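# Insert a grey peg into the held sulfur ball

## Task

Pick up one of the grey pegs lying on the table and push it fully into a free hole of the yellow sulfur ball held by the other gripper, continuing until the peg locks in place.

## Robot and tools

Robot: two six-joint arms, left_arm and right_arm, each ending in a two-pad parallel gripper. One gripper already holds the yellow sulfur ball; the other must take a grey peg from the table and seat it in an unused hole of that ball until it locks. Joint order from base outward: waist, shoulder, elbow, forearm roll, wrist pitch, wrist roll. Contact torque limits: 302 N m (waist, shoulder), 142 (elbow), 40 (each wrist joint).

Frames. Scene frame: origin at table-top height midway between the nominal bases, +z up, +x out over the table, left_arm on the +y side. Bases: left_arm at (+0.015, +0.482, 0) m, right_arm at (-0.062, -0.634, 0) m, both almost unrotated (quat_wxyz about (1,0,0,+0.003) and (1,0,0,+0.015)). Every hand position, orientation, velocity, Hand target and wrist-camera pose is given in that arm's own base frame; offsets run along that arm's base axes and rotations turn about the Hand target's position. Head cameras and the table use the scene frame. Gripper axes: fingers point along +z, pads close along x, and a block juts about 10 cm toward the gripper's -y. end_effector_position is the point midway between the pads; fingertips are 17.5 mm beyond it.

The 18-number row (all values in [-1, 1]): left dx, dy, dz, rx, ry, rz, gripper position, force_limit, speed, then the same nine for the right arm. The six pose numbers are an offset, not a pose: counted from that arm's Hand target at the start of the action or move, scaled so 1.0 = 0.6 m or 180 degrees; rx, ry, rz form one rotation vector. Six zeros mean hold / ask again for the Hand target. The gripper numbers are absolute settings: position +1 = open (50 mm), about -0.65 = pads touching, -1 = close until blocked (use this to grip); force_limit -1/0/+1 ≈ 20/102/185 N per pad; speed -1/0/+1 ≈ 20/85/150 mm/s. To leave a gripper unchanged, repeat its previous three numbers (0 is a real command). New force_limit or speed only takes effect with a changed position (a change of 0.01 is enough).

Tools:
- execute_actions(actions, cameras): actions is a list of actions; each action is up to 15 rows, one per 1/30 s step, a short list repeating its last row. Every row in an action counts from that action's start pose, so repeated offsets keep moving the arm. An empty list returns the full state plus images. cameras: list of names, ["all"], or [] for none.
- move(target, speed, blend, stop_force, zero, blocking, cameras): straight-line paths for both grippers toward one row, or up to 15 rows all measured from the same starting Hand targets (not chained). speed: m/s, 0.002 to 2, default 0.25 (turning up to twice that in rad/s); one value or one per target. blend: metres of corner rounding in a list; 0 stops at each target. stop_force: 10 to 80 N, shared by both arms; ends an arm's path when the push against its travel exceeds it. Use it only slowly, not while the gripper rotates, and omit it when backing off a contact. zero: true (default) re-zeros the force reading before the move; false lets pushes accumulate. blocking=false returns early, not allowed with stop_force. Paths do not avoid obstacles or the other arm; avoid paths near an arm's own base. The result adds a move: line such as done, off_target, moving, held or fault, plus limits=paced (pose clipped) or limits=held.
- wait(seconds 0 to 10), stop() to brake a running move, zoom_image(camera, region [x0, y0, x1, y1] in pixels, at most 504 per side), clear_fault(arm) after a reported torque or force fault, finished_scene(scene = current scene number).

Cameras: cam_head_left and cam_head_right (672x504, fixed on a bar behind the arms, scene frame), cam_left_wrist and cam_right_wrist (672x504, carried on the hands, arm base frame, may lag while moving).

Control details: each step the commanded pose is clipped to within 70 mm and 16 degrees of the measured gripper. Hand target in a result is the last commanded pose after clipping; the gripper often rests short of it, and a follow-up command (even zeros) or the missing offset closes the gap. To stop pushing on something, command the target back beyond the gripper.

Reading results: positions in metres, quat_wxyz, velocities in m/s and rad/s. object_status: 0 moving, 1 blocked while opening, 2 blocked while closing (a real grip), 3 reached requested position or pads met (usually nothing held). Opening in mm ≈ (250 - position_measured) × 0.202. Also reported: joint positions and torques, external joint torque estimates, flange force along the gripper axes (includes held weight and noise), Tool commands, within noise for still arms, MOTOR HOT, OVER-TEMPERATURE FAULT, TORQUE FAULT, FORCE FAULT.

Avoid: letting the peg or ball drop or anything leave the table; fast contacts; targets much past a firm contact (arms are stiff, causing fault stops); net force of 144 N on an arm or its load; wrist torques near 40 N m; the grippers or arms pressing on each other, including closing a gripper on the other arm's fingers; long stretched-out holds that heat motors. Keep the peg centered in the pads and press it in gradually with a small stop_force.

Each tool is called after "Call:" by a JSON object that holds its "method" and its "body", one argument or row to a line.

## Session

Call:
{"method": "execute_actions", "body": {
  "actions": []
}}

Call:
{"method": "zoom_image", "body": {
  "camera": "cam_left_wrist",
  "region": [280, 230, 450, 340]
}}

Scene clock: 0.00 s.
left_arm: end_effector_position=(+0.3002, -0.5232, +0.1285) position_measured=153 object_status=3 end_effector_quat_wxyz=(+0.017, -0.021, +0.786, -0.618) | right_arm: end_effector_position=(+0.6500, +0.0000, +0.3532) position_measured=3 object_status=3 end_effector_quat_wxyz=(+0.000, +0.707, +0.707, +0.000)
Joint positions: left_arm=[-0.795 0.356 2.503 -2.35 1.127 -0.206] | right_arm=[-0.053 0.167 1.62 0 1.354 -0.053]
Joint velocities: within noise
Joint torques (N m): no reading
External joint torques (N m): no reading
Flange force (N): no reading
Hand target: left_arm +0.3002, -0.5232, +0.1285; +0.017, -0.021, +0.786, -0.618 | right_arm +0.6500, +0.0000, +0.3532; +0.000, +0.707, +0.707, +0.000
Tool commands: left_gripper/position=-0.192157 left_gripper/force_limit=+1.0 left_gripper/speed=+1.0 right_gripper/position=+1.0 right_gripper/force_limit=+1.0 right_gripper/speed=+1.0
camera_calibration:
cam_left_wrist: T_world_to_cam=[[-0.99838, -0.0556318, 0.0119587, 0.279193], [-0.0403806, 0.544602, -0.837722, 0.422576], [0.0400912, -0.836847, -0.545966, -0.247824], [0, 0, 0, 1]] pos_world=[0.30574, -0.421995, 0.215359]

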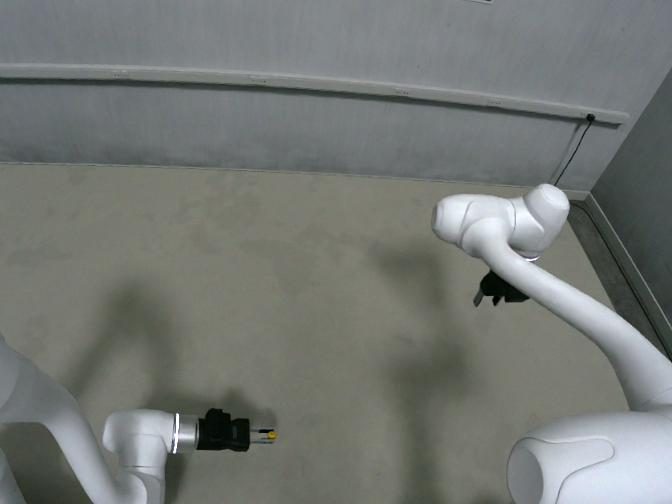

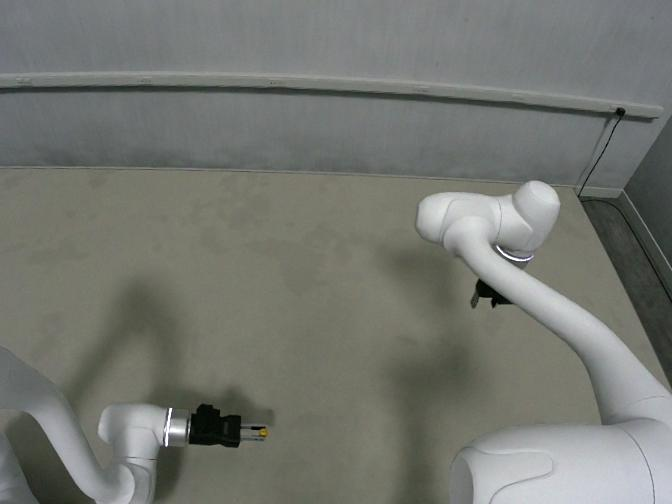

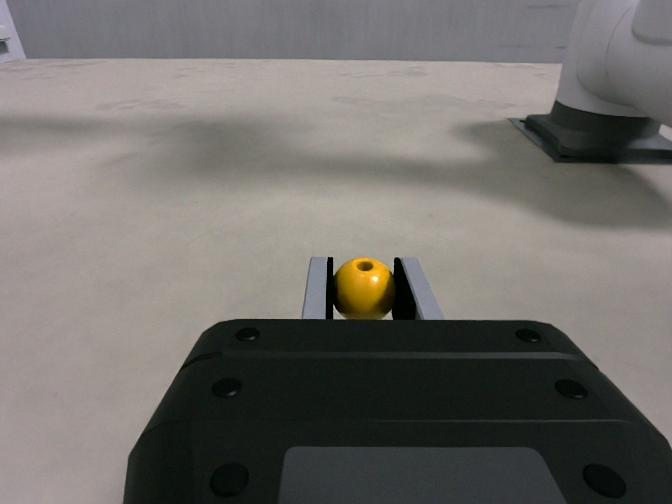

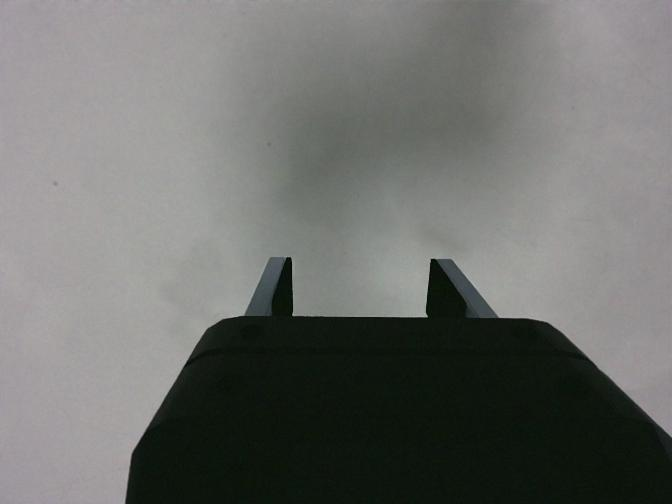

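Scaled by 2.965 from the camera's 672x504 image, which has a finer 960x720 frame.

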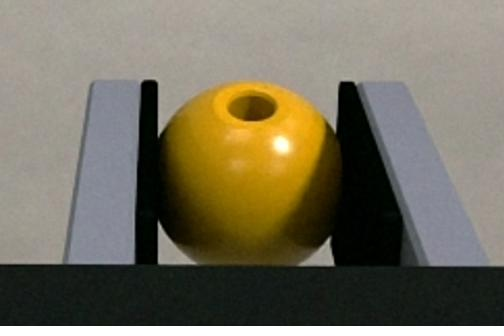

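Call:
{"method": "move", "body": {
  "target": [
    [0.1998,-0.0113,0.2193,-0.0136,0,-0.0181,-1,1,-1,-0.5,0.4167,0.1,0,0,0.194,-0.19,1,1],
    [0.1998,-0.0113,0.2193,-0.0136,0,-0.0181,-1,1,-1,-0.82,0.5,0.1,0,0,0.36,-0.19,1,1]
  ],
  "blend": 0.05,
  "speed": 0.3,
  "cameras": ["all"]
}}

Scene clock: 3.87 s.
left_arm: end_effector_position=(+0.4201, -0.5300, +0.2601) position_measured=153 object_status=2 end_effector_quat_wxyz=(-0.002, +0.001, +0.772, -0.635) | right_arm: end_effector_position=(+0.1580, +0.2999, +0.4131) position_measured=181 object_status=3 end_effector_quat_wxyz=(+0.000, +0.218, +0.976, +0.000)
Joint positions: left_arm=[-0.598 0.23 2.247 -1.939 1.057 -0.628] | right_arm=[0.984 -0.364 1.986 0 1.52 -0.147]
Joint torques (N m): left_arm=[-1.82 -46.24 -23.06 -2.79 2.54 0.1] | right_arm=[0.45 0.36 -43.7 4.51 0.36 0.06]
External joint torques (N m): left_arm=[1.89 -3.14 -2.37 0.29 -0.11 -0.09] | right_arm=[-0.51 -5.8 0.56 -0.22 -0.3 -0.06]
Flange force (N): left_arm=[-2.8 -6.4 -4.7] | right_arm=[-1.2 -10.9 1.0]
Hand target: left_arm +0.4201, -0.5300, +0.2601; -0.002, +0.001, +0.772, -0.635 | right_arm +0.1580, +0.3000, +0.4132; +0.000, +0.218, +0.976, +0.000
Off the commanded pose: left_arm 0.000 m, 0 deg | right_arm 0.000 m, 0 deg.
move: done
camera_calibration:
cam_left_wrist: T_world_to_cam=[[-0.999912, 0.00180575, 0.0131261, 0.4277], [-0.0103727, 0.509702, -0.860289, 0.516107], [-0.00824384, -0.860349, -0.509638, -0.188068], [0, 0, 0, 1]] pos_world=[0.431465, -0.425637, 0.34254]
cam_right_wrist: T_world_to_cam=[[-0.912105, 0.409894, 0.00709534, 0.0288823], [0.389492, 0.861046, 0.326949, -0.432293], [0.127905, 0.300975, -0.945015, 0.407713], [0, 0, 0, 1]] pos_world=[0.14257, 0.237674, 0.526427]

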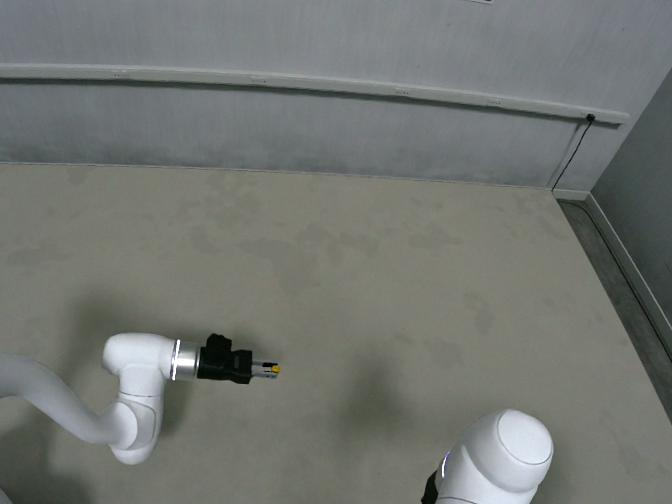

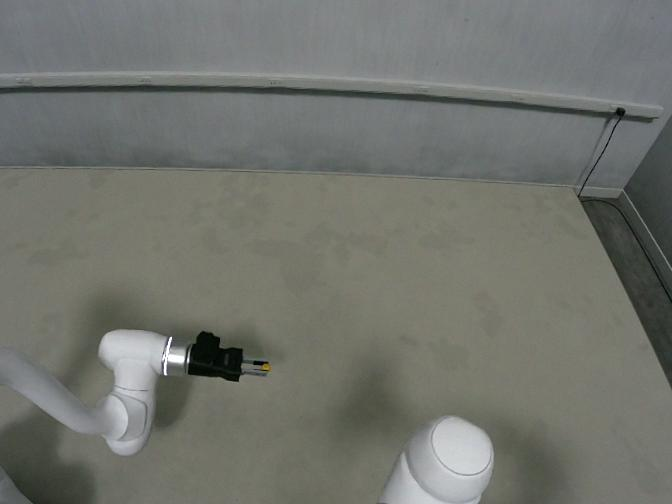

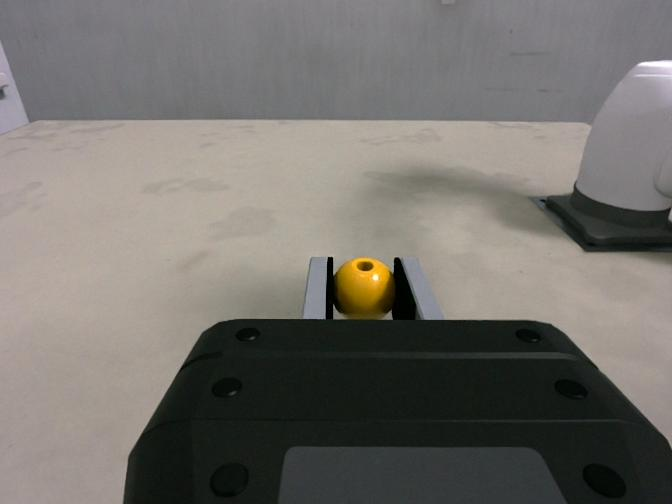

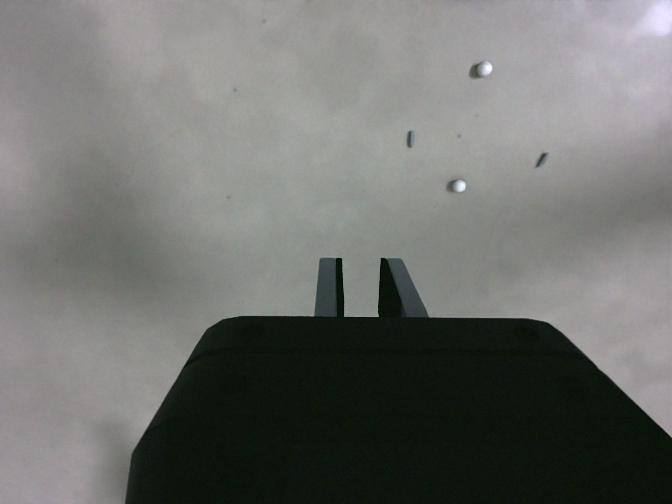

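Call:
{"method": "zoom_image", "body": {
  "camera": "cam_right_wrist",
  "region": [390, 50, 560, 200]
}}

Scaled by 2.965 from the camera's 672x504 image, which has a finer 960x720 frame.

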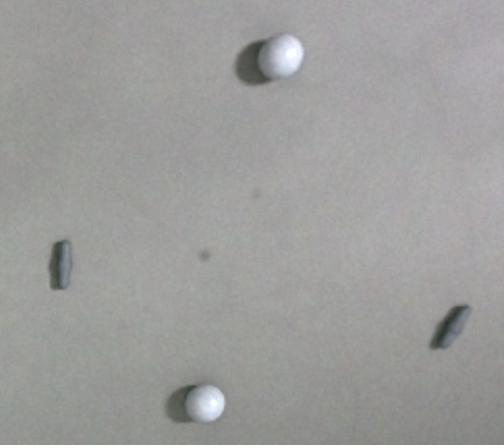

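Call:
{"method": "move", "body": {
  "target": [0,0,0,0,0,0,-1,1,-1,-0.142,0.0362,-0.6387,0,0,-0.0083,-0.19,1,1],
  "speed": 0.2,
  "cameras": ["cam_right_wrist"]
}}

Call:
{"method": "zoom_image", "body": {
  "camera": "cam_right_wrist",
  "region": [290, 190, 450, 320]
}}

Scene clock: 8.50 s.
left_arm: end_effector_position=(+0.4201, -0.5300, +0.2601) position_measured=153 object_status=2 end_effector_quat_wxyz=(-0.002, +0.001, +0.772, -0.635) | right_arm: end_effector_position=(+0.0728, +0.3217, +0.0300) position_measured=181 object_status=3 end_effector_quat_wxyz=(+0.000, +0.231, +0.973, +0.000)
Joint positions: left_arm=[-0.598 0.23 2.247 -1.939 1.057 -0.628] | right_arm=[1.243 -0.001 2.514 0 0.629 0.138]
Joint torques (N m): left_arm=[-1.3 -46.2 -23.11 -2.86 2.53 0.06] | right_arm=[-0.04 -18.54 -26.26 2.77 -0.01 -0.19]
External joint torques (N m): left_arm=[1.4 -3.07 -2.17 0.38 -0.12 -0.06] | right_arm=[-0.12 -6.56 0.75 -0.22 0.07 0.19]
Flange force (N): left_arm=[-2.1 -6.3 -4.1] | right_arm=[-2.6 -11.6 -14.2]
Hand target: left_arm +0.4201, -0.5300, +0.2601; -0.002, +0.001, +0.772, -0.635 | right_arm +0.0728, +0.3217, +0.0299; +0.000, +0.231, +0.973, +0.000
Off the commanded pose: left_arm 0.000 m, 0 deg | right_arm 0.000 m, 0 deg.
move: done
camera_calibration:
cam_right_wrist: T_world_to_cam=[[-0.901139, 0.433471, 0.00714131, -0.0634956], [0.411751, 0.850598, 0.327024, -0.29083], [0.135681, 0.297634, -0.944989, 0.0505461], [0, 0, 0, 1]] pos_world=[0.0556728, 0.259858, 0.143327]
Images, in order (width x height): cam_right_wrist 672x504.

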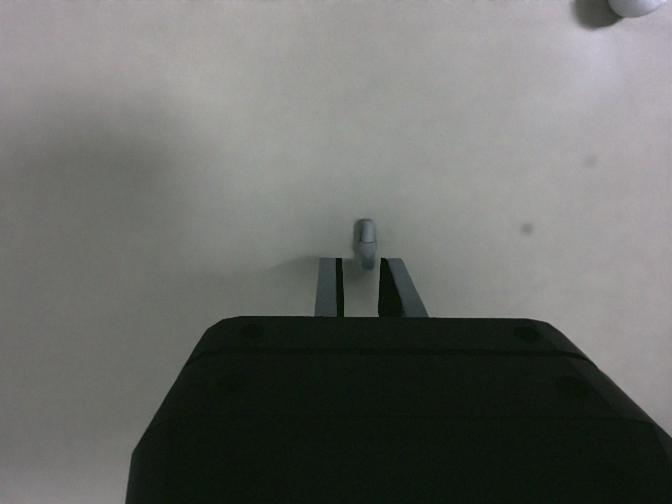

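Scaled by 3.150 from the camera's 672x504 image, which has a finer 960x720 frame.

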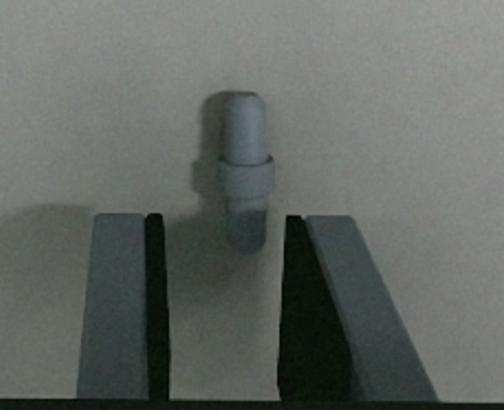

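Call:
{"method": "move", "body": {
  "target": [
    [0,0,0,0,0,0,-1,1,-1,-0.004,0.0063,0,0,0,0.0128,-0.19,1,1],
    [0,0,0,0,0,0,-1,1,-1,-0.004,0.0063,-0.0177,0,0,0.0128,-0.19,1,1]
  ],
  "speed": 0.03,
  "stop_force": 15,
  "cameras": ["cam_right_wrist"]
}}

Call:
{"method": "zoom_image", "body": {
  "camera": "cam_right_wrist",
  "region": [290, 190, 450, 320]
}}

Scene clock: 12.00 s.
left_arm: end_effector_position=(+0.4201, -0.5300, +0.2601) position_measured=153 object_status=2 end_effector_quat_wxyz=(-0.002, +0.001, +0.772, -0.635) | right_arm: end_effector_position=(+0.0704, +0.3255, +0.0193) position_measured=181 object_status=3 end_effector_quat_wxyz=(+0.000, +0.211, +0.977, +0.000)
Joint positions: left_arm=[-0.598 0.23 2.247 -1.939 1.057 -0.628] | right_arm=[1.254 0.028 2.517 0 0.597 0.109]
Joint torques (N m): left_arm=[-1.87 -46.25 -23.2 -2.83 2.55 0.05] | right_arm=[0.46 -21.84 -24.97 2.65 0.34 -0.14]
External joint torques (N m): left_arm=[1.86 -2.68 -1.99 0.36 -0.14 -0.05] | right_arm=[-0.39 -5.67 0.67 -0.22 -0.27 0.14]
Flange force (N): left_arm=[-2.7 -5.5 -4.6] | right_arm=[-2.9 -9.7 -11.6]
Hand target: left_arm +0.4201, -0.5300, +0.2601; -0.002, +0.001, +0.772, -0.635 | right_arm +0.0704, +0.3255, +0.0193; +0.000, +0.211, +0.977, +0.000
Off the commanded pose: left_arm 0.000 m, 0 deg | right_arm 0.000 m, 0 deg.
move: done
camera_calibration:
cam_right_wrist: T_world_to_cam=[[-0.917828, 0.396915, 0.00711087, -0.05409], [0.377235, 0.866461, 0.327016, -0.292295], [0.123636, 0.302827, -0.944992, 0.0387913], [0, 0, 0, 1]] pos_world=[0.0558227, 0.262984, 0.132627]
Images, in order (width x height): cam_right_wrist 672x504.

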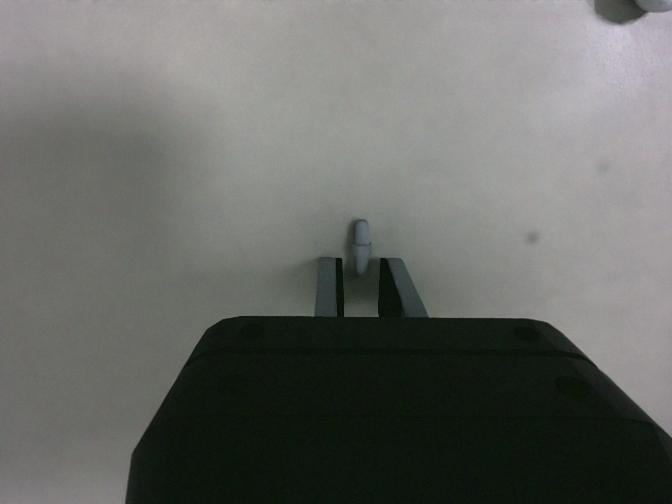

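Scaled by 3.150 from the camera's 672x504 image, which has a finer 960x720 frame.

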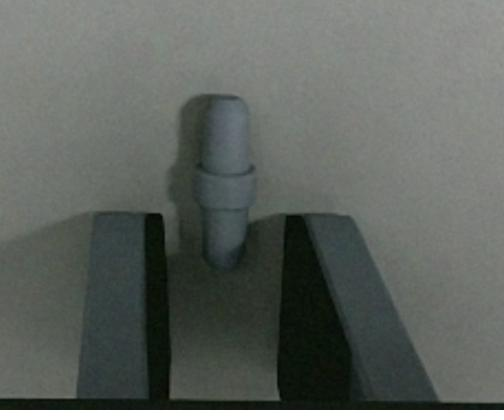

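Call:
{"method": "move", "body": {
  "target": [0,0,0,0,0,0,-1,1,-1,-0.0003,-0.0007,-0.0012,0,0,0,-0.19,1,1],
  "speed": 0.02
}}

Call:
{"method": "move", "body": {
  "target": [
    [0,0,0,0,0,0,-1,1,-1,0,0,0,0,0,0,-1,0.8,-1],
    [0,0,0,0,0,0,-1,1,-1,0,0,0.02,0,0,0,-1,0.8,-1]
  ],
  "speed": 0.03,
  "cameras": ["cam_right_wrist"]
}}

Call:
{"method": "zoom_image", "body": {
  "camera": "cam_right_wrist",
  "region": [330, 210, 440, 290]
}}

Scene clock: 14.43 s.
left_arm: end_effector_position=(+0.4201, -0.5300, +0.2601) position_measured=153 object_status=2 end_effector_quat_wxyz=(-0.002, +0.001, +0.772, -0.635) | right_arm: end_effector_position=(+0.0702, +0.3251, +0.0186) position_measured=181 object_status=3 end_effector_quat_wxyz=(+0.000, +0.211, +0.977, +0.000)
Joint positions: left_arm=[-0.598 0.23 2.247 -1.939 1.057 -0.628] | right_arm=[1.254 0.029 2.519 0 0.594 0.109]
Joint torques (N m): left_arm=[-2.09 -46.38 -23.26 -2.85 2.55 0.09] | right_arm=[0.33 -21.88 -24.94 2.64 0.35 -0.15]
External joint torques (N m): left_arm=[2.18 -3.02 -1.97 0.36 -0.13 -0.09] | right_arm=[-0.28 -5.46 0.76 -0.22 -0.28 0.15]
Flange force (N): left_arm=[-2.7 -5.9 -5.5] | right_arm=[-2.4 -9.5 -11.1]
Hand target: left_arm +0.4201, -0.5300, +0.2601; -0.002, +0.001, +0.772, -0.635 | right_arm +0.0702, +0.3251, +0.0186; +0.000, +0.211, +0.977, +0.000
Off the commanded pose: left_arm 0.000 m, 0 deg | right_arm 0.000 m, 0 deg.
move: done

Scene clock: 16.10 s.
left_arm: end_effector_position=(+0.4201, -0.5300, +0.2601) position_measured=153 object_status=2 end_effector_quat_wxyz=(-0.002, +0.001, +0.772, -0.635) | right_arm: end_effector_position=(+0.0702, +0.3251, +0.0306) position_measured=243 object_status=2 end_effector_quat_wxyz=(+0.000, +0.211, +0.977, +0.000)
Joint positions: left_arm=[-0.598 0.23 2.247 -1.939 1.057 -0.628] | right_arm=[1.254 0.002 2.509 0 0.631 0.109]
Joint torques (N m): left_arm=[-1.76 -46.64 -23 -2.84 2.58 0.12] | right_arm=[0.45 -21.82 -26.29 2.72 0.24 -0.14]
External joint torques (N m): left_arm=[1.76 -2.65 -2.29 0.35 -0.16 -0.12] | right_arm=[-0.43 -3.92 0.84 -0.17 -0.17 0.14]
Flange force (N): left_arm=[-3.1 -5.8 -4.2] | right_arm=[-2.5 -7.4 -7.4]
Hand target: left_arm +0.4201, -0.5300, +0.2601; -0.002, +0.001, +0.772, -0.635 | right_arm +0.0702, +0.3251, +0.0306; +0.000, +0.211, +0.977, +0.000
Off the commanded pose: left_arm 0.000 m, 0 deg | right_arm 0.000 m, 0 deg.
move: done
camera_calibration:
cam_right_wrist: T_world_to_cam=[[-0.917828, 0.396915, 0.00711087, -0.0541951], [0.377235, 0.866461, 0.327016, -0.295568], [0.123636, 0.302827, -0.944992, 0.0496156], [0, 0, 0, 1]] pos_world=[0.0556227, 0.262584, 0.143927]
Images, in order (width x height): cam_right_wrist 672x504.

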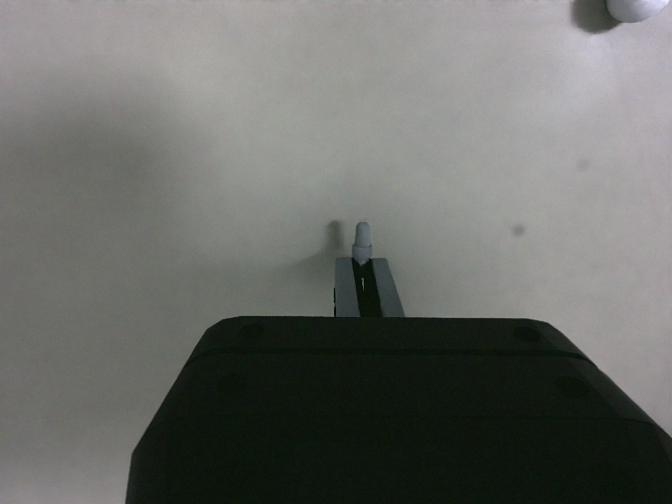

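Scaled by 4.582 from the camera's 672x504 image, which has a finer 960x720 frame.

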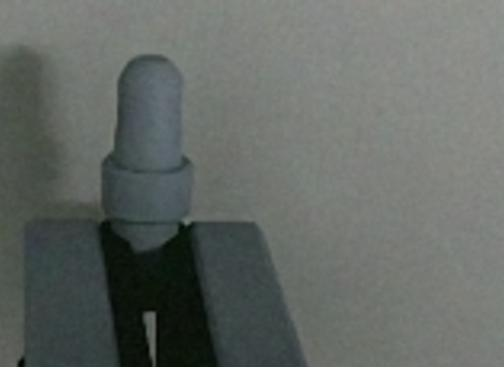

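Call:
{"method": "move", "body": {
  "target": [
    [0,0,0,0,0,0,-1,1,-1,0,0,0.333,0,0,0,-1,0.8,-1],
    [0,0,0,0,0,0,-1,1,-1,0.5497,0.0582,0.5323,0,0,0.135,-1,0.8,-1],
    [0,0,0,0,0,0,-1,1,-1,0.7437,0.3082,0.5073,0.4471,-0.0963,0.1112,-1,0.8,-1]
  ],
  "speed": 0.28,
  "blend": [0.06,0.03,0],
  "cameras": ["cam_left_wrist","cam_right_wrist"]
}}

Scene clock: 22.10 s.
left_arm: end_effector_position=(+0.4201, -0.5300, +0.2601) position_measured=153 object_status=2 end_effector_quat_wxyz=(-0.002, +0.001, +0.772, -0.635) | right_arm: end_effector_position=(+0.5165, +0.5100, +0.3350) position_measured=243 object_status=2 end_effector_quat_wxyz=(+0.000, +0.000, +0.756, +0.655)
Joint positions: left_arm=[-0.598 0.23 2.247 -1.939 1.057 -0.628] | right_arm=[0.345 0.243 2.07 1.7 1.22 -2.309]
Joint torques (N m): left_arm=[-1.64 -46.31 -23.16 -2.79 2.56 0.14] | right_arm=[0.88 -56.48 -36.51 1.77 2.5 -0.27]
External joint torques (N m): left_arm=[1.63 -3.12 -2.16 0.3 -0.13 -0.14] | right_arm=[-0.95 -4.9 0.57 -0.1 -0.49 0.27]
Flange force (N): left_arm=[-2.2 -6.4 -4.5] | right_arm=[6.5 5.8 -5.0]
Hand target: left_arm +0.4201, -0.5300, +0.2601; -0.002, +0.001, +0.772, -0.635 | right_arm +0.5165, +0.5100, +0.3350; +0.000, +0.000, +0.756, +0.655
Off the commanded pose: left_arm 0.000 m, 0 deg | right_arm 0.000 m, 0 deg.
move: done
camera_calibration:
cam_left_wrist: T_world_to_cam=[[-0.999912, 0.00180575, 0.0131261, 0.4277], [-0.0103727, 0.509702, -0.860289, 0.516107], [-0.00824384, -0.860349, -0.509638, -0.188068], [0, 0, 0, 1]] pos_world=[0.431465, -0.425637, 0.34254]
cam_right_wrist: T_world_to_cam=[[-0.999844, -0.00933436, -0.0150108, 0.536772], [-0.0129799, -0.188747, 0.98194, -0.203423], [-0.011999, 0.981981, 0.188596, -0.429931], [0, 0, 0, 1]] pos_world=[0.528889, 0.388799, 0.28889]
Images, in order (width x height): cam_left_wrist 672x504, cam_right_wrist 672x504.

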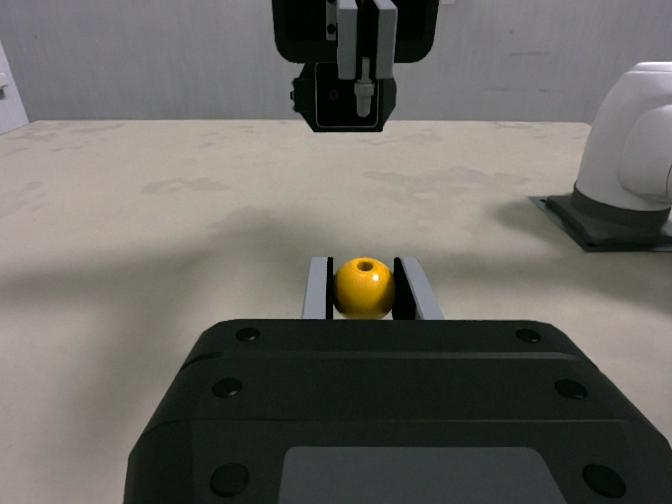

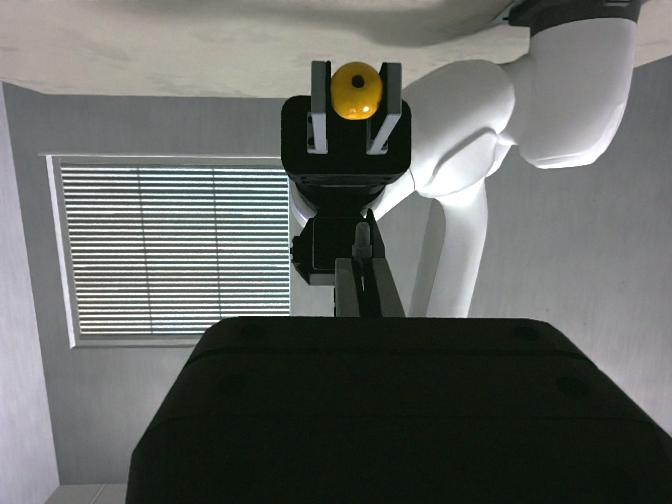

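Call:
{"method": "move", "body": {
  "target": [
    [0,0,0,0,0,0,-1,1,-1,0.0015,0.0717,-0.045,0,0,0,-1,0.8,-1],
    [0,0,0,0,0,0,-1,1,-1,0.0015,0.0698,-0.0575,0,0,0,-1,0.8,-1]
  ],
  "speed": [0.1,0.03],
  "cameras": ["cam_left_wrist","cam_right_wrist"]
}}

Call:
{"method": "zoom_image", "body": {
  "camera": "cam_left_wrist",
  "region": [320, 210, 410, 300]
}}

Call:
{"method": "zoom_image", "body": {
  "camera": "cam_right_wrist",
  "region": [310, 130, 420, 260]
}}

Scene clock: 24.07 s.
left_arm: end_effector_position=(+0.4201, -0.5300, +0.2601) position_measured=153 object_status=2 end_effector_quat_wxyz=(-0.002, +0.001, +0.772, -0.635) | right_arm: end_effector_position=(+0.5174, +0.5519, +0.3005) position_measured=243 object_status=2 end_effector_quat_wxyz=(+0.000, +0.000, +0.756, +0.655)
Joint positions: left_arm=[-0.598 0.23 2.247 -1.939 1.057 -0.628] | right_arm=[0.413 0.312 2.058 1.772 1.182 -2.378]
Joint torques (N m): left_arm=[-1.45 -46.45 -23.04 -2.81 2.51 0.09] | right_arm=[-0.02 -61.32 -34.94 1.49 2.61 -0.37]
External joint torques (N m): left_arm=[1.51 -2.76 -2.3 0.32 -0.09 -0.09] | right_arm=[0.25 -5.96 0.31 -0.2 -0.43 0.36]
Flange force (N): left_arm=[-2.7 -5.9 -3.9] | right_arm=[7.2 8.1 -4.2]
Hand target: left_arm +0.4201, -0.5300, +0.2601; -0.002, +0.001, +0.772, -0.635 | right_arm +0.5174, +0.5519, +0.3005; +0.000, +0.000, +0.756, +0.655
Off the commanded pose: left_arm 0.000 m, 0 deg | right_arm 0.000 m, 0 deg.
move: done
camera_calibration:
cam_left_wrist: T_world_to_cam=[[-0.999912, 0.00180575, 0.0131261, 0.4277], [-0.0103727, 0.509702, -0.860289, 0.516107], [-0.00824384, -0.860349, -0.509638, -0.188068], [0, 0, 0, 1]] pos_world=[0.431465, -0.425637, 0.34254]
cam_right_wrist: T_world_to_cam=[[-0.999843, -0.00943089, -0.0150308, 0.53759], [-0.0129801, -0.188844, 0.981921, -0.161579], [-0.0120989, 0.981962, 0.188692, -0.464522], [0, 0, 0, 1]] pos_world=[0.529788, 0.4307, 0.25439]
Images, in order (width x height): cam_left_wrist 672x504, cam_right_wrist 672x504.

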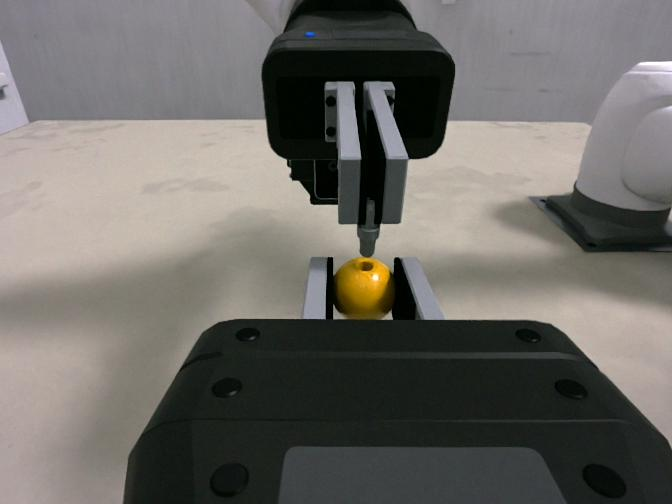

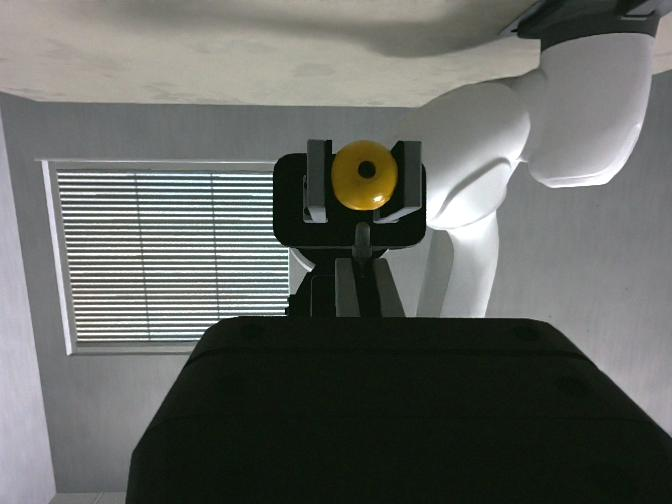

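Scaled by 5.600 from the camera's 672x504 image, which has a finer 960x720 frame.

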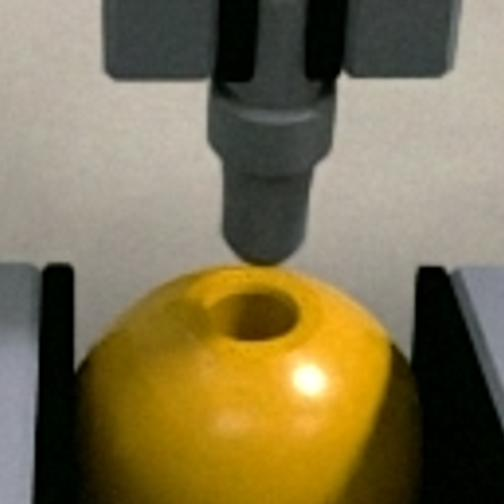

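Scaled by 3.877 from the camera's 672x504 image, which has a finer 960x720 frame.

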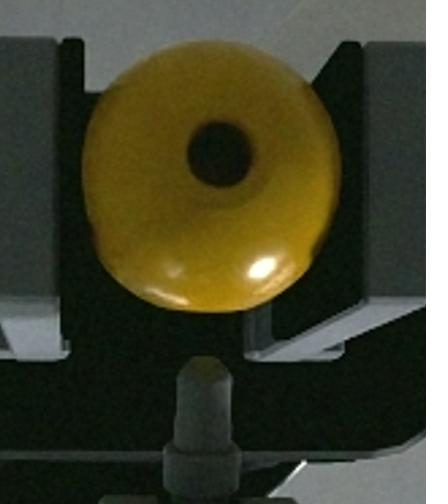

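Call:
{"method": "move", "body": {
  "target": [0,0,0,0,0,0,-1,1,-1,0,-0.0015,-0.0099,0,0,0,-1,0.8,-1],
  "speed": 0.01,
  "stop_force": 12,
  "cameras": ["cam_left_wrist","cam_right_wrist"]
}}

Call:
{"method": "zoom_image", "body": {
  "camera": "cam_left_wrist",
  "region": [320, 210, 410, 300]
}}

Call:
{"method": "zoom_image", "body": {
  "camera": "cam_right_wrist",
  "region": [310, 140, 420, 270]
}}

Scene clock: 26.03 s.
left_arm: end_effector_position=(+0.4201, -0.5300, +0.2601) position_measured=153 object_status=2 end_effector_quat_wxyz=(-0.002, +0.001, +0.772, -0.635) | right_arm: end_effector_position=(+0.5174, +0.5510, +0.2945) position_measured=243 object_status=2 end_effector_quat_wxyz=(+0.000, +0.000, +0.756, +0.655)
Joint positions: left_arm=[-0.598 0.23 2.247 -1.939 1.057 -0.628] | right_arm=[0.412 0.319 2.063 1.776 1.185 -2.391]
Joint torques (N m): left_arm=[-1.2 -47.1 -24.38 -3.21 2.72 0.07] | right_arm=[1.65 -61.46 -33.66 1.05 2.41 -0.15]
External joint torques (N m): left_arm=[1.24 -2.32 -0.93 0.72 -0.29 -0.07] | right_arm=[-1.6 -5.74 -0.55 0.23 -0.23 0.15]
Flange force (N): left_arm=[-1.1 -4.8 -4.5] | right_arm=[4.6 7.4 -5.9]
Hand target: left_arm +0.4201, -0.5300, +0.2601; -0.002, +0.001, +0.772, -0.635 | right_arm +0.5174, +0.5510, +0.2945; +0.000, +0.000, +0.756, +0.655
Off the commanded pose: left_arm 0.000 m, 0 deg | right_arm 0.000 m, 0 deg.
move: done
camera_calibration:
cam_left_wrist: T_world_to_cam=[[-0.999912, 0.00180575, 0.0131261, 0.4277], [-0.0103727, 0.509702, -0.860289, 0.516107], [-0.00824384, -0.860349, -0.509638, -0.188068], [0, 0, 0, 1]] pos_world=[0.431465, -0.425637, 0.34254]
cam_right_wrist: T_world_to_cam=[[-0.999843, -0.00943089, -0.0150308, 0.537492], [-0.0129801, -0.188844, 0.981921, -0.155858], [-0.0120989, 0.981962, 0.188692, -0.462506], [0, 0, 0, 1]] pos_world=[0.529788, 0.4298, 0.24839]
Images, in order (width x height): cam_left_wrist 672x504, cam_right_wrist 672x504.

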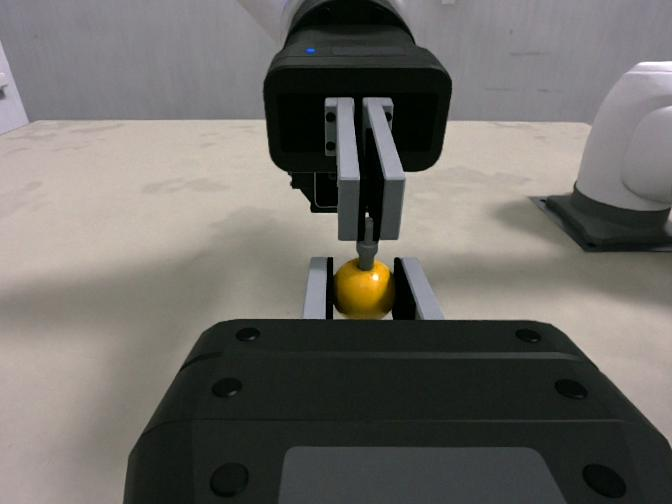

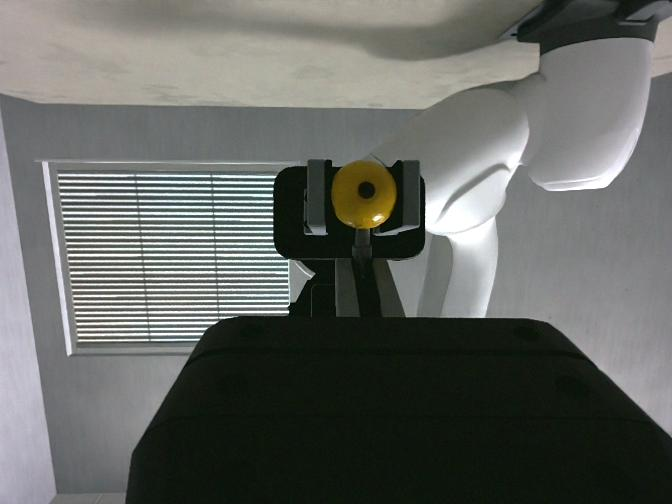

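Scaled by 5.600 from the camera's 672x504 image, which has a finer 960x720 frame.

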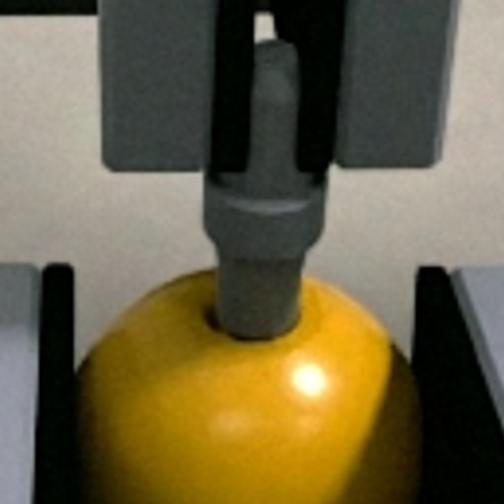

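Scaled by 3.877 from the camera's 672x504 image, which has a finer 960x720 frame.

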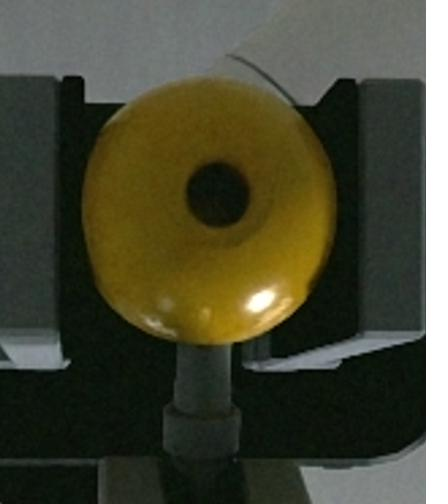

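Call:
{"method": "move", "body": {
  "target": [0,0,0,0,0,0,-1,1,-1,0,-0.0024,-0.0165,0,0,0,-1,0.8,-1],
  "speed": 0.006,
  "stop_force": 60,
  "cameras": ["cam_left_wrist","cam_right_wrist"]
}}

Call:
{"method": "zoom_image", "body": {
  "camera": "cam_left_wrist",
  "region": [320, 210, 410, 300]
}}

Call:
{"method": "zoom_image", "body": {
  "camera": "cam_right_wrist",
  "region": [310, 150, 420, 280]
}}

Scene clock: 29.40 s.
left_arm: end_effector_position=(+0.4201, -0.5300, +0.2601) position_measured=153 object_status=2 end_effector_quat_wxyz=(-0.001, +0.001, +0.772, -0.635) | right_arm: end_effector_position=(+0.5174, +0.5495, +0.2846) position_measured=243 object_status=2 end_effector_quat_wxyz=(+0.000, +0.001, +0.756, +0.655)
Joint positions: left_arm=[-0.598 0.23 2.247 -1.939 1.057 -0.628] | right_arm=[0.409 0.332 2.07 1.782 1.191 -2.411]
Joint torques (N m): left_arm=[-1.82 -79.38 -51.15 -11.32 15.53 0.05] | right_arm=[4.18 -25.72 -7.95 -8.72 -9.13 -0.13]
External joint torques (N m): left_arm=[1.97 29.99 25.86 8.84 -13.11 -0.05] | right_arm=[-4 -42.07 -25.58 9.94 11.36 0.13]
Flange force (N): left_arm=[0.0 43.8 2.6] | right_arm=[4.3 57.9 -17.6]
Hand target: left_arm +0.4201, -0.5300, +0.2601; -0.002, +0.001, +0.772, -0.635 | right_arm +0.5174, +0.5495, +0.2846; +0.000, +0.000, +0.756, +0.655
Off the commanded pose: left_arm 0.000 m, 0 deg | right_arm 0.000 m, 0 deg.
move: done
camera_calibration:
cam_left_wrist: T_world_to_cam=[[-0.999913, 0.00171992, 0.0130748, 0.427681], [-0.0103723, 0.509701, -0.860289, 0.516107], [-0.00814385, -0.86035, -0.509639, -0.188111], [0, 0, 0, 1]] pos_world=[0.431465, -0.425637, 0.34254]
cam_right_wrist: T_world_to_cam=[[-0.999844, -0.00933277, -0.0150116, 0.537284], [-0.0129798, -0.188843, 0.981922, -0.146402], [-0.0119989, 0.981963, 0.188692, -0.459317], [0, 0, 0, 1]] pos_world=[0.529789, 0.4284, 0.23849]
Images, in order (width x height): cam_left_wrist 672x504, cam_right_wrist 672x504.

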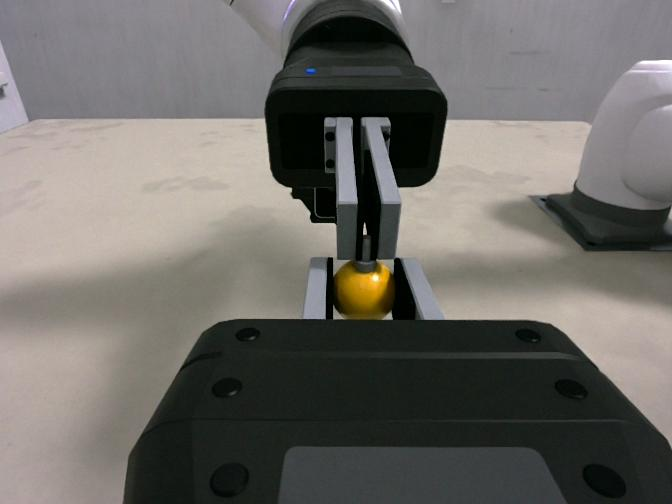

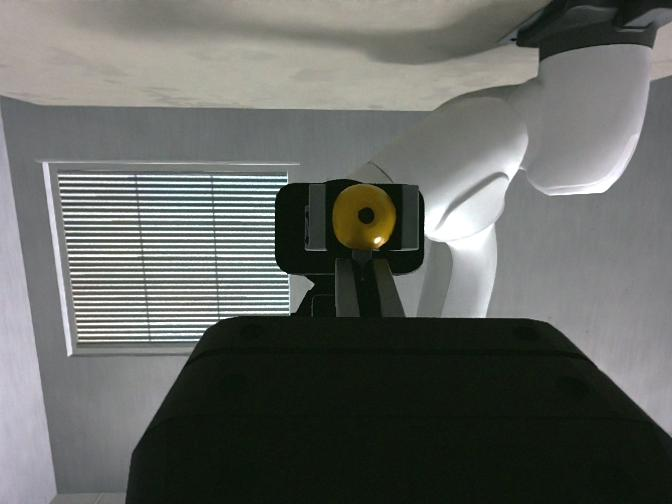

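Scaled by 5.600 from the camera's 672x504 image, which has a finer 960x720 frame.

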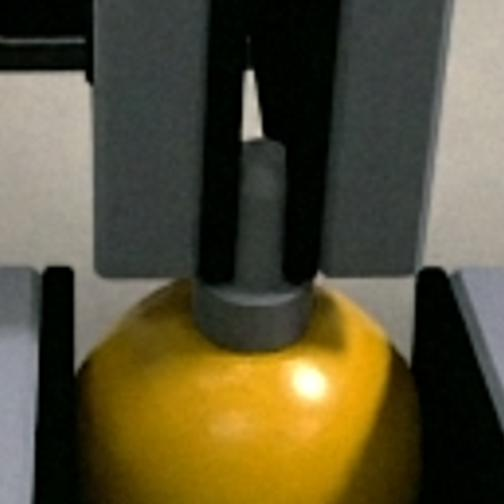

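Scaled by 3.877 from the camera's 672x504 image, which has a finer 960x720 frame.

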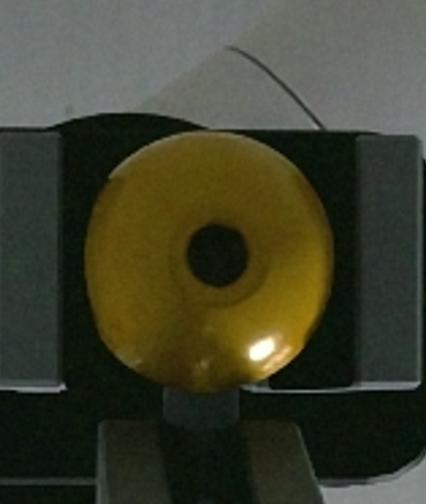

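Call:
{"method": "move", "body": {
  "target": [0,0,0,0,0,0,-1,1,-1,0,-0.0002,-0.0018,0,0,0,-1,0.8,-1],
  "speed": 0.005,
  "stop_force": 30,
  "cameras": ["cam_left_wrist"]
}}

Call:
{"method": "zoom_image", "body": {
  "camera": "cam_left_wrist",
  "region": [320, 210, 410, 300]
}}

Scene clock: 30.90 s.
left_arm: end_effector_position=(+0.4201, -0.5300, +0.2601) position_measured=153 object_status=2 end_effector_quat_wxyz=(-0.002, +0.001, +0.772, -0.635) | right_arm: end_effector_position=(+0.5174, +0.5494, +0.2836) position_measured=243 object_status=2 end_effector_quat_wxyz=(+0.000, +0.000, +0.756, +0.655)
Joint positions: left_arm=[-0.598 0.23 2.247 -1.939 1.058 -0.628] | right_arm=[0.409 0.333 2.07 1.782 1.191 -2.413]
Joint torques (N m): left_arm=[-1.71 -84.5 -54.68 -12.48 17.89 0.06] | right_arm=[2.63 -18.62 -3.75 -10.37 -11.46 -0.1]
External joint torques (N m): left_arm=[1.71 35.1 29.5 10 -15.46 -0.06] | right_arm=[-2.66 -49.15 -29.78 11.6 13.69 0.1]
Flange force (N): left_arm=[-0.1 50.6 5.3] | right_arm=[6.4 67.8 -17.8]
Hand target: left_arm +0.4201, -0.5300, +0.2601; -0.002, +0.001, +0.772, -0.635 | right_arm +0.5174, +0.5494, +0.2836; +0.000, +0.000, +0.756, +0.655
Off the commanded pose: left_arm 0.000 m, 0 deg | right_arm 0.000 m, 0 deg.
move: done
camera_calibration:
cam_left_wrist: T_world_to_cam=[[-0.999913, 0.00185704, 0.0130402, 0.427751], [-0.0102727, 0.509703, -0.860289, 0.516065], [-0.00824423, -0.860349, -0.509639, -0.188067], [0, 0, 0, 1]] pos_world=[0.431465, -0.425637, 0.34254]
Images, in order (width x height): cam_left_wrist 672x504.

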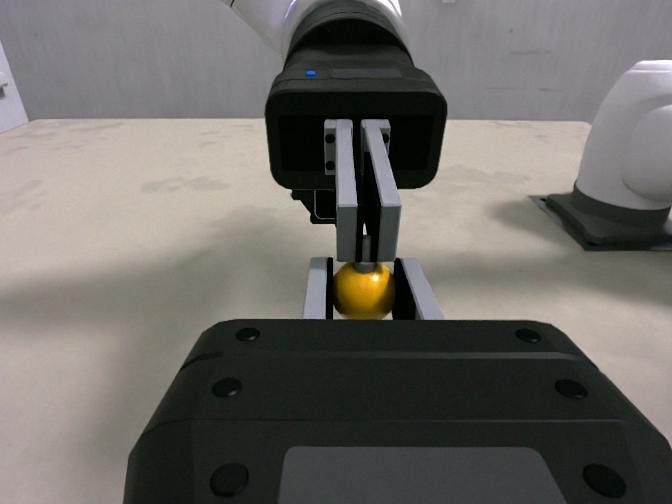

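Scaled by 5.600 from the camera's 672x504 image, which has a finer 960x720 frame.

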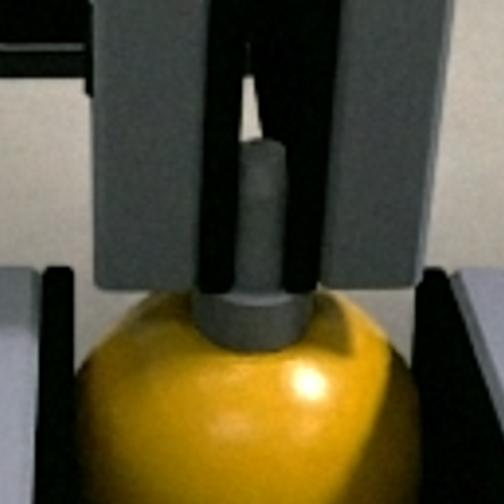

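Call:
{"method": "move", "body": {
  "target": [0,0,0,0,0,0,-1,1,-1,0,0.0005,0.0039,0,0,0,-1,0.8,-1],
  "speed": 0.01
}}

Call:
{"method": "move", "body": {
  "target": [0,0,0,0,0,0,-1,1,-1,0,0,0,0,0,0,-0.2,0.8,-1],
  "cameras": ["cam_left_wrist","cam_right_wrist"]
}}

Call:
{"method": "zoom_image", "body": {
  "camera": "cam_left_wrist",
  "region": [320, 210, 410, 300]
}}

Call:
{"method": "zoom_image", "body": {
  "camera": "cam_right_wrist",
  "region": [310, 150, 420, 280]
}}

Scene clock: 32.03 s.
left_arm: end_effector_position=(+0.4202, -0.5300, +0.2602) position_measured=153 object_status=2 end_effector_quat_wxyz=(-0.001, +0.001, +0.772, -0.635) | right_arm: end_effector_position=(+0.5174, +0.5497, +0.2857) position_measured=243 object_status=2 end_effector_quat_wxyz=(+0.000, +0.001, +0.756, +0.655)
Joint positions: left_arm=[-0.598 0.23 2.247 -1.939 1.058 -0.628] | right_arm=[0.409 0.33 2.069 1.781 1.19 -2.408]
Joint torques (N m): left_arm=[-2.43 -54.04 -34.04 -6.16 5.45 0.04] | right_arm=[7.26 -53.29 -26.96 -1.77 0.87 0.14]
External joint torques (N m): left_arm=[2.38 4.83 8.79 3.67 -3.03 -0.04] | right_arm=[-7.26 -14.18 -6.59 3.01 1.35 -0.14]
Flange force (N): left_arm=[2.4 8.3 -9.4] | right_arm=[1.6 17.9 -14.6]
Hand target: left_arm +0.4201, -0.5300, +0.2601; -0.002, +0.001, +0.772, -0.635 | right_arm +0.5174, +0.5497, +0.2859; +0.000, +0.000, +0.756, +0.655
Off the commanded pose: left_arm 0.000 m, 0 deg | right_arm 0.000 m, 0 deg.
move: done

Scene clock: 32.90 s.
left_arm: end_effector_position=(+0.4201, -0.5300, +0.2602) position_measured=153 object_status=2 end_effector_quat_wxyz=(-0.002, +0.001, +0.772, -0.635) | right_arm: end_effector_position=(+0.5173, +0.5498, +0.2859) position_measured=182 object_status=3 end_effector_quat_wxyz=(-0.001, +0.000, +0.756, +0.655)
Joint positions: left_arm=[-0.598 0.23 2.247 -1.939 1.058 -0.628] | right_arm=[0.41 0.33 2.069 1.781 1.19 -2.408]
Joint torques (N m): left_arm=[-1.42 -46.3 -23.17 -2.8 2.56 0.09] | right_arm=[0.28 -63.45 -34.01 1.56 2.54 -0.1]
External joint torques (N m): left_arm=[1.47 -2.95 -2.11 0.32 -0.14 -0.09] | right_arm=[-0.59 -4.33 0.34 -0.28 -0.32 0.1]
Flange force (N): left_arm=[-2.1 -6.1 -4.1] | right_arm=[4.8 5.6 -4.5]
Hand target: left_arm +0.4201, -0.5300, +0.2601; -0.002, +0.001, +0.772, -0.635 | right_arm +0.5174, +0.5497, +0.2859; +0.000, +0.000, +0.756, +0.655
Off the commanded pose: left_arm 0.000 m, 0 deg | right_arm 0.000 m, 0 deg.
move: done
camera_calibration:
cam_left_wrist: T_world_to_cam=[[-0.999913, 0.00185793, 0.0130402, 0.427752], [-0.0102729, 0.509629, -0.860333, 0.516048], [-0.00824409, -0.860392, -0.509565, -0.188111], [0, 0, 0, 1]] pos_world=[0.431465, -0.425637, 0.34254]
cam_right_wrist: T_world_to_cam=[[-0.999841, -0.00952912, -0.0150494, 0.537295], [-0.0129799, -0.188845, 0.981921, -0.147543], [-0.0121989, 0.981961, 0.188692, -0.459634], [0, 0, 0, 1]] pos_world=[0.529688, 0.4286, 0.23969]
Images, in order (width x height): cam_left_wrist 672x504, cam_right_wrist 672x504.

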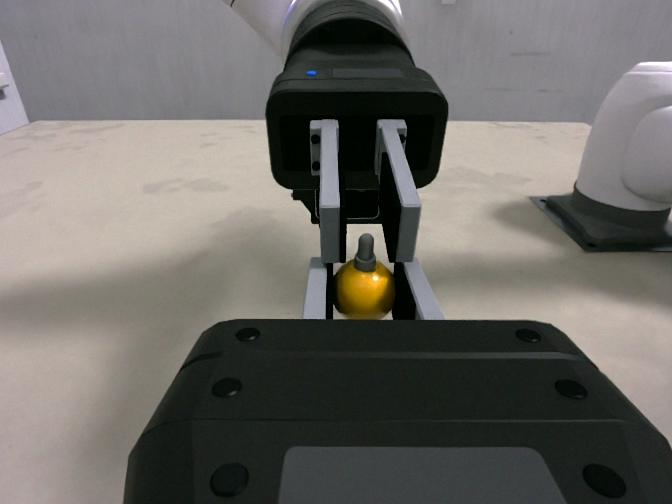

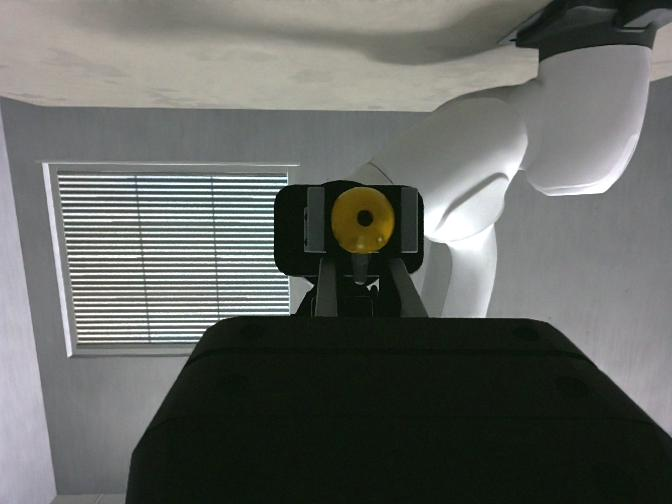

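Scaled by 5.600 from the camera's 672x504 image, which has a finer 960x720 frame.

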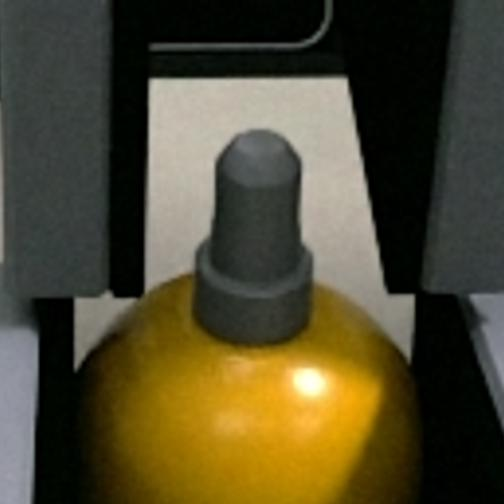

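Scaled by 3.877 from the camera's 672x504 image, which has a finer 960x720 frame.

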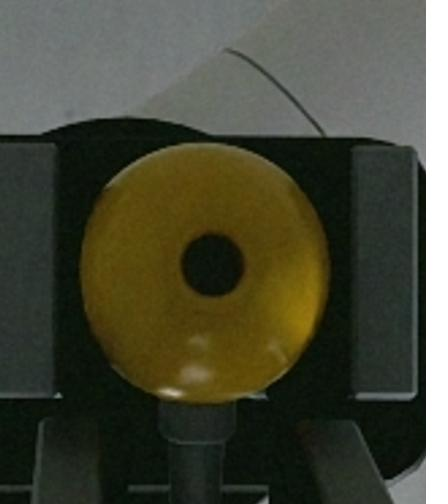

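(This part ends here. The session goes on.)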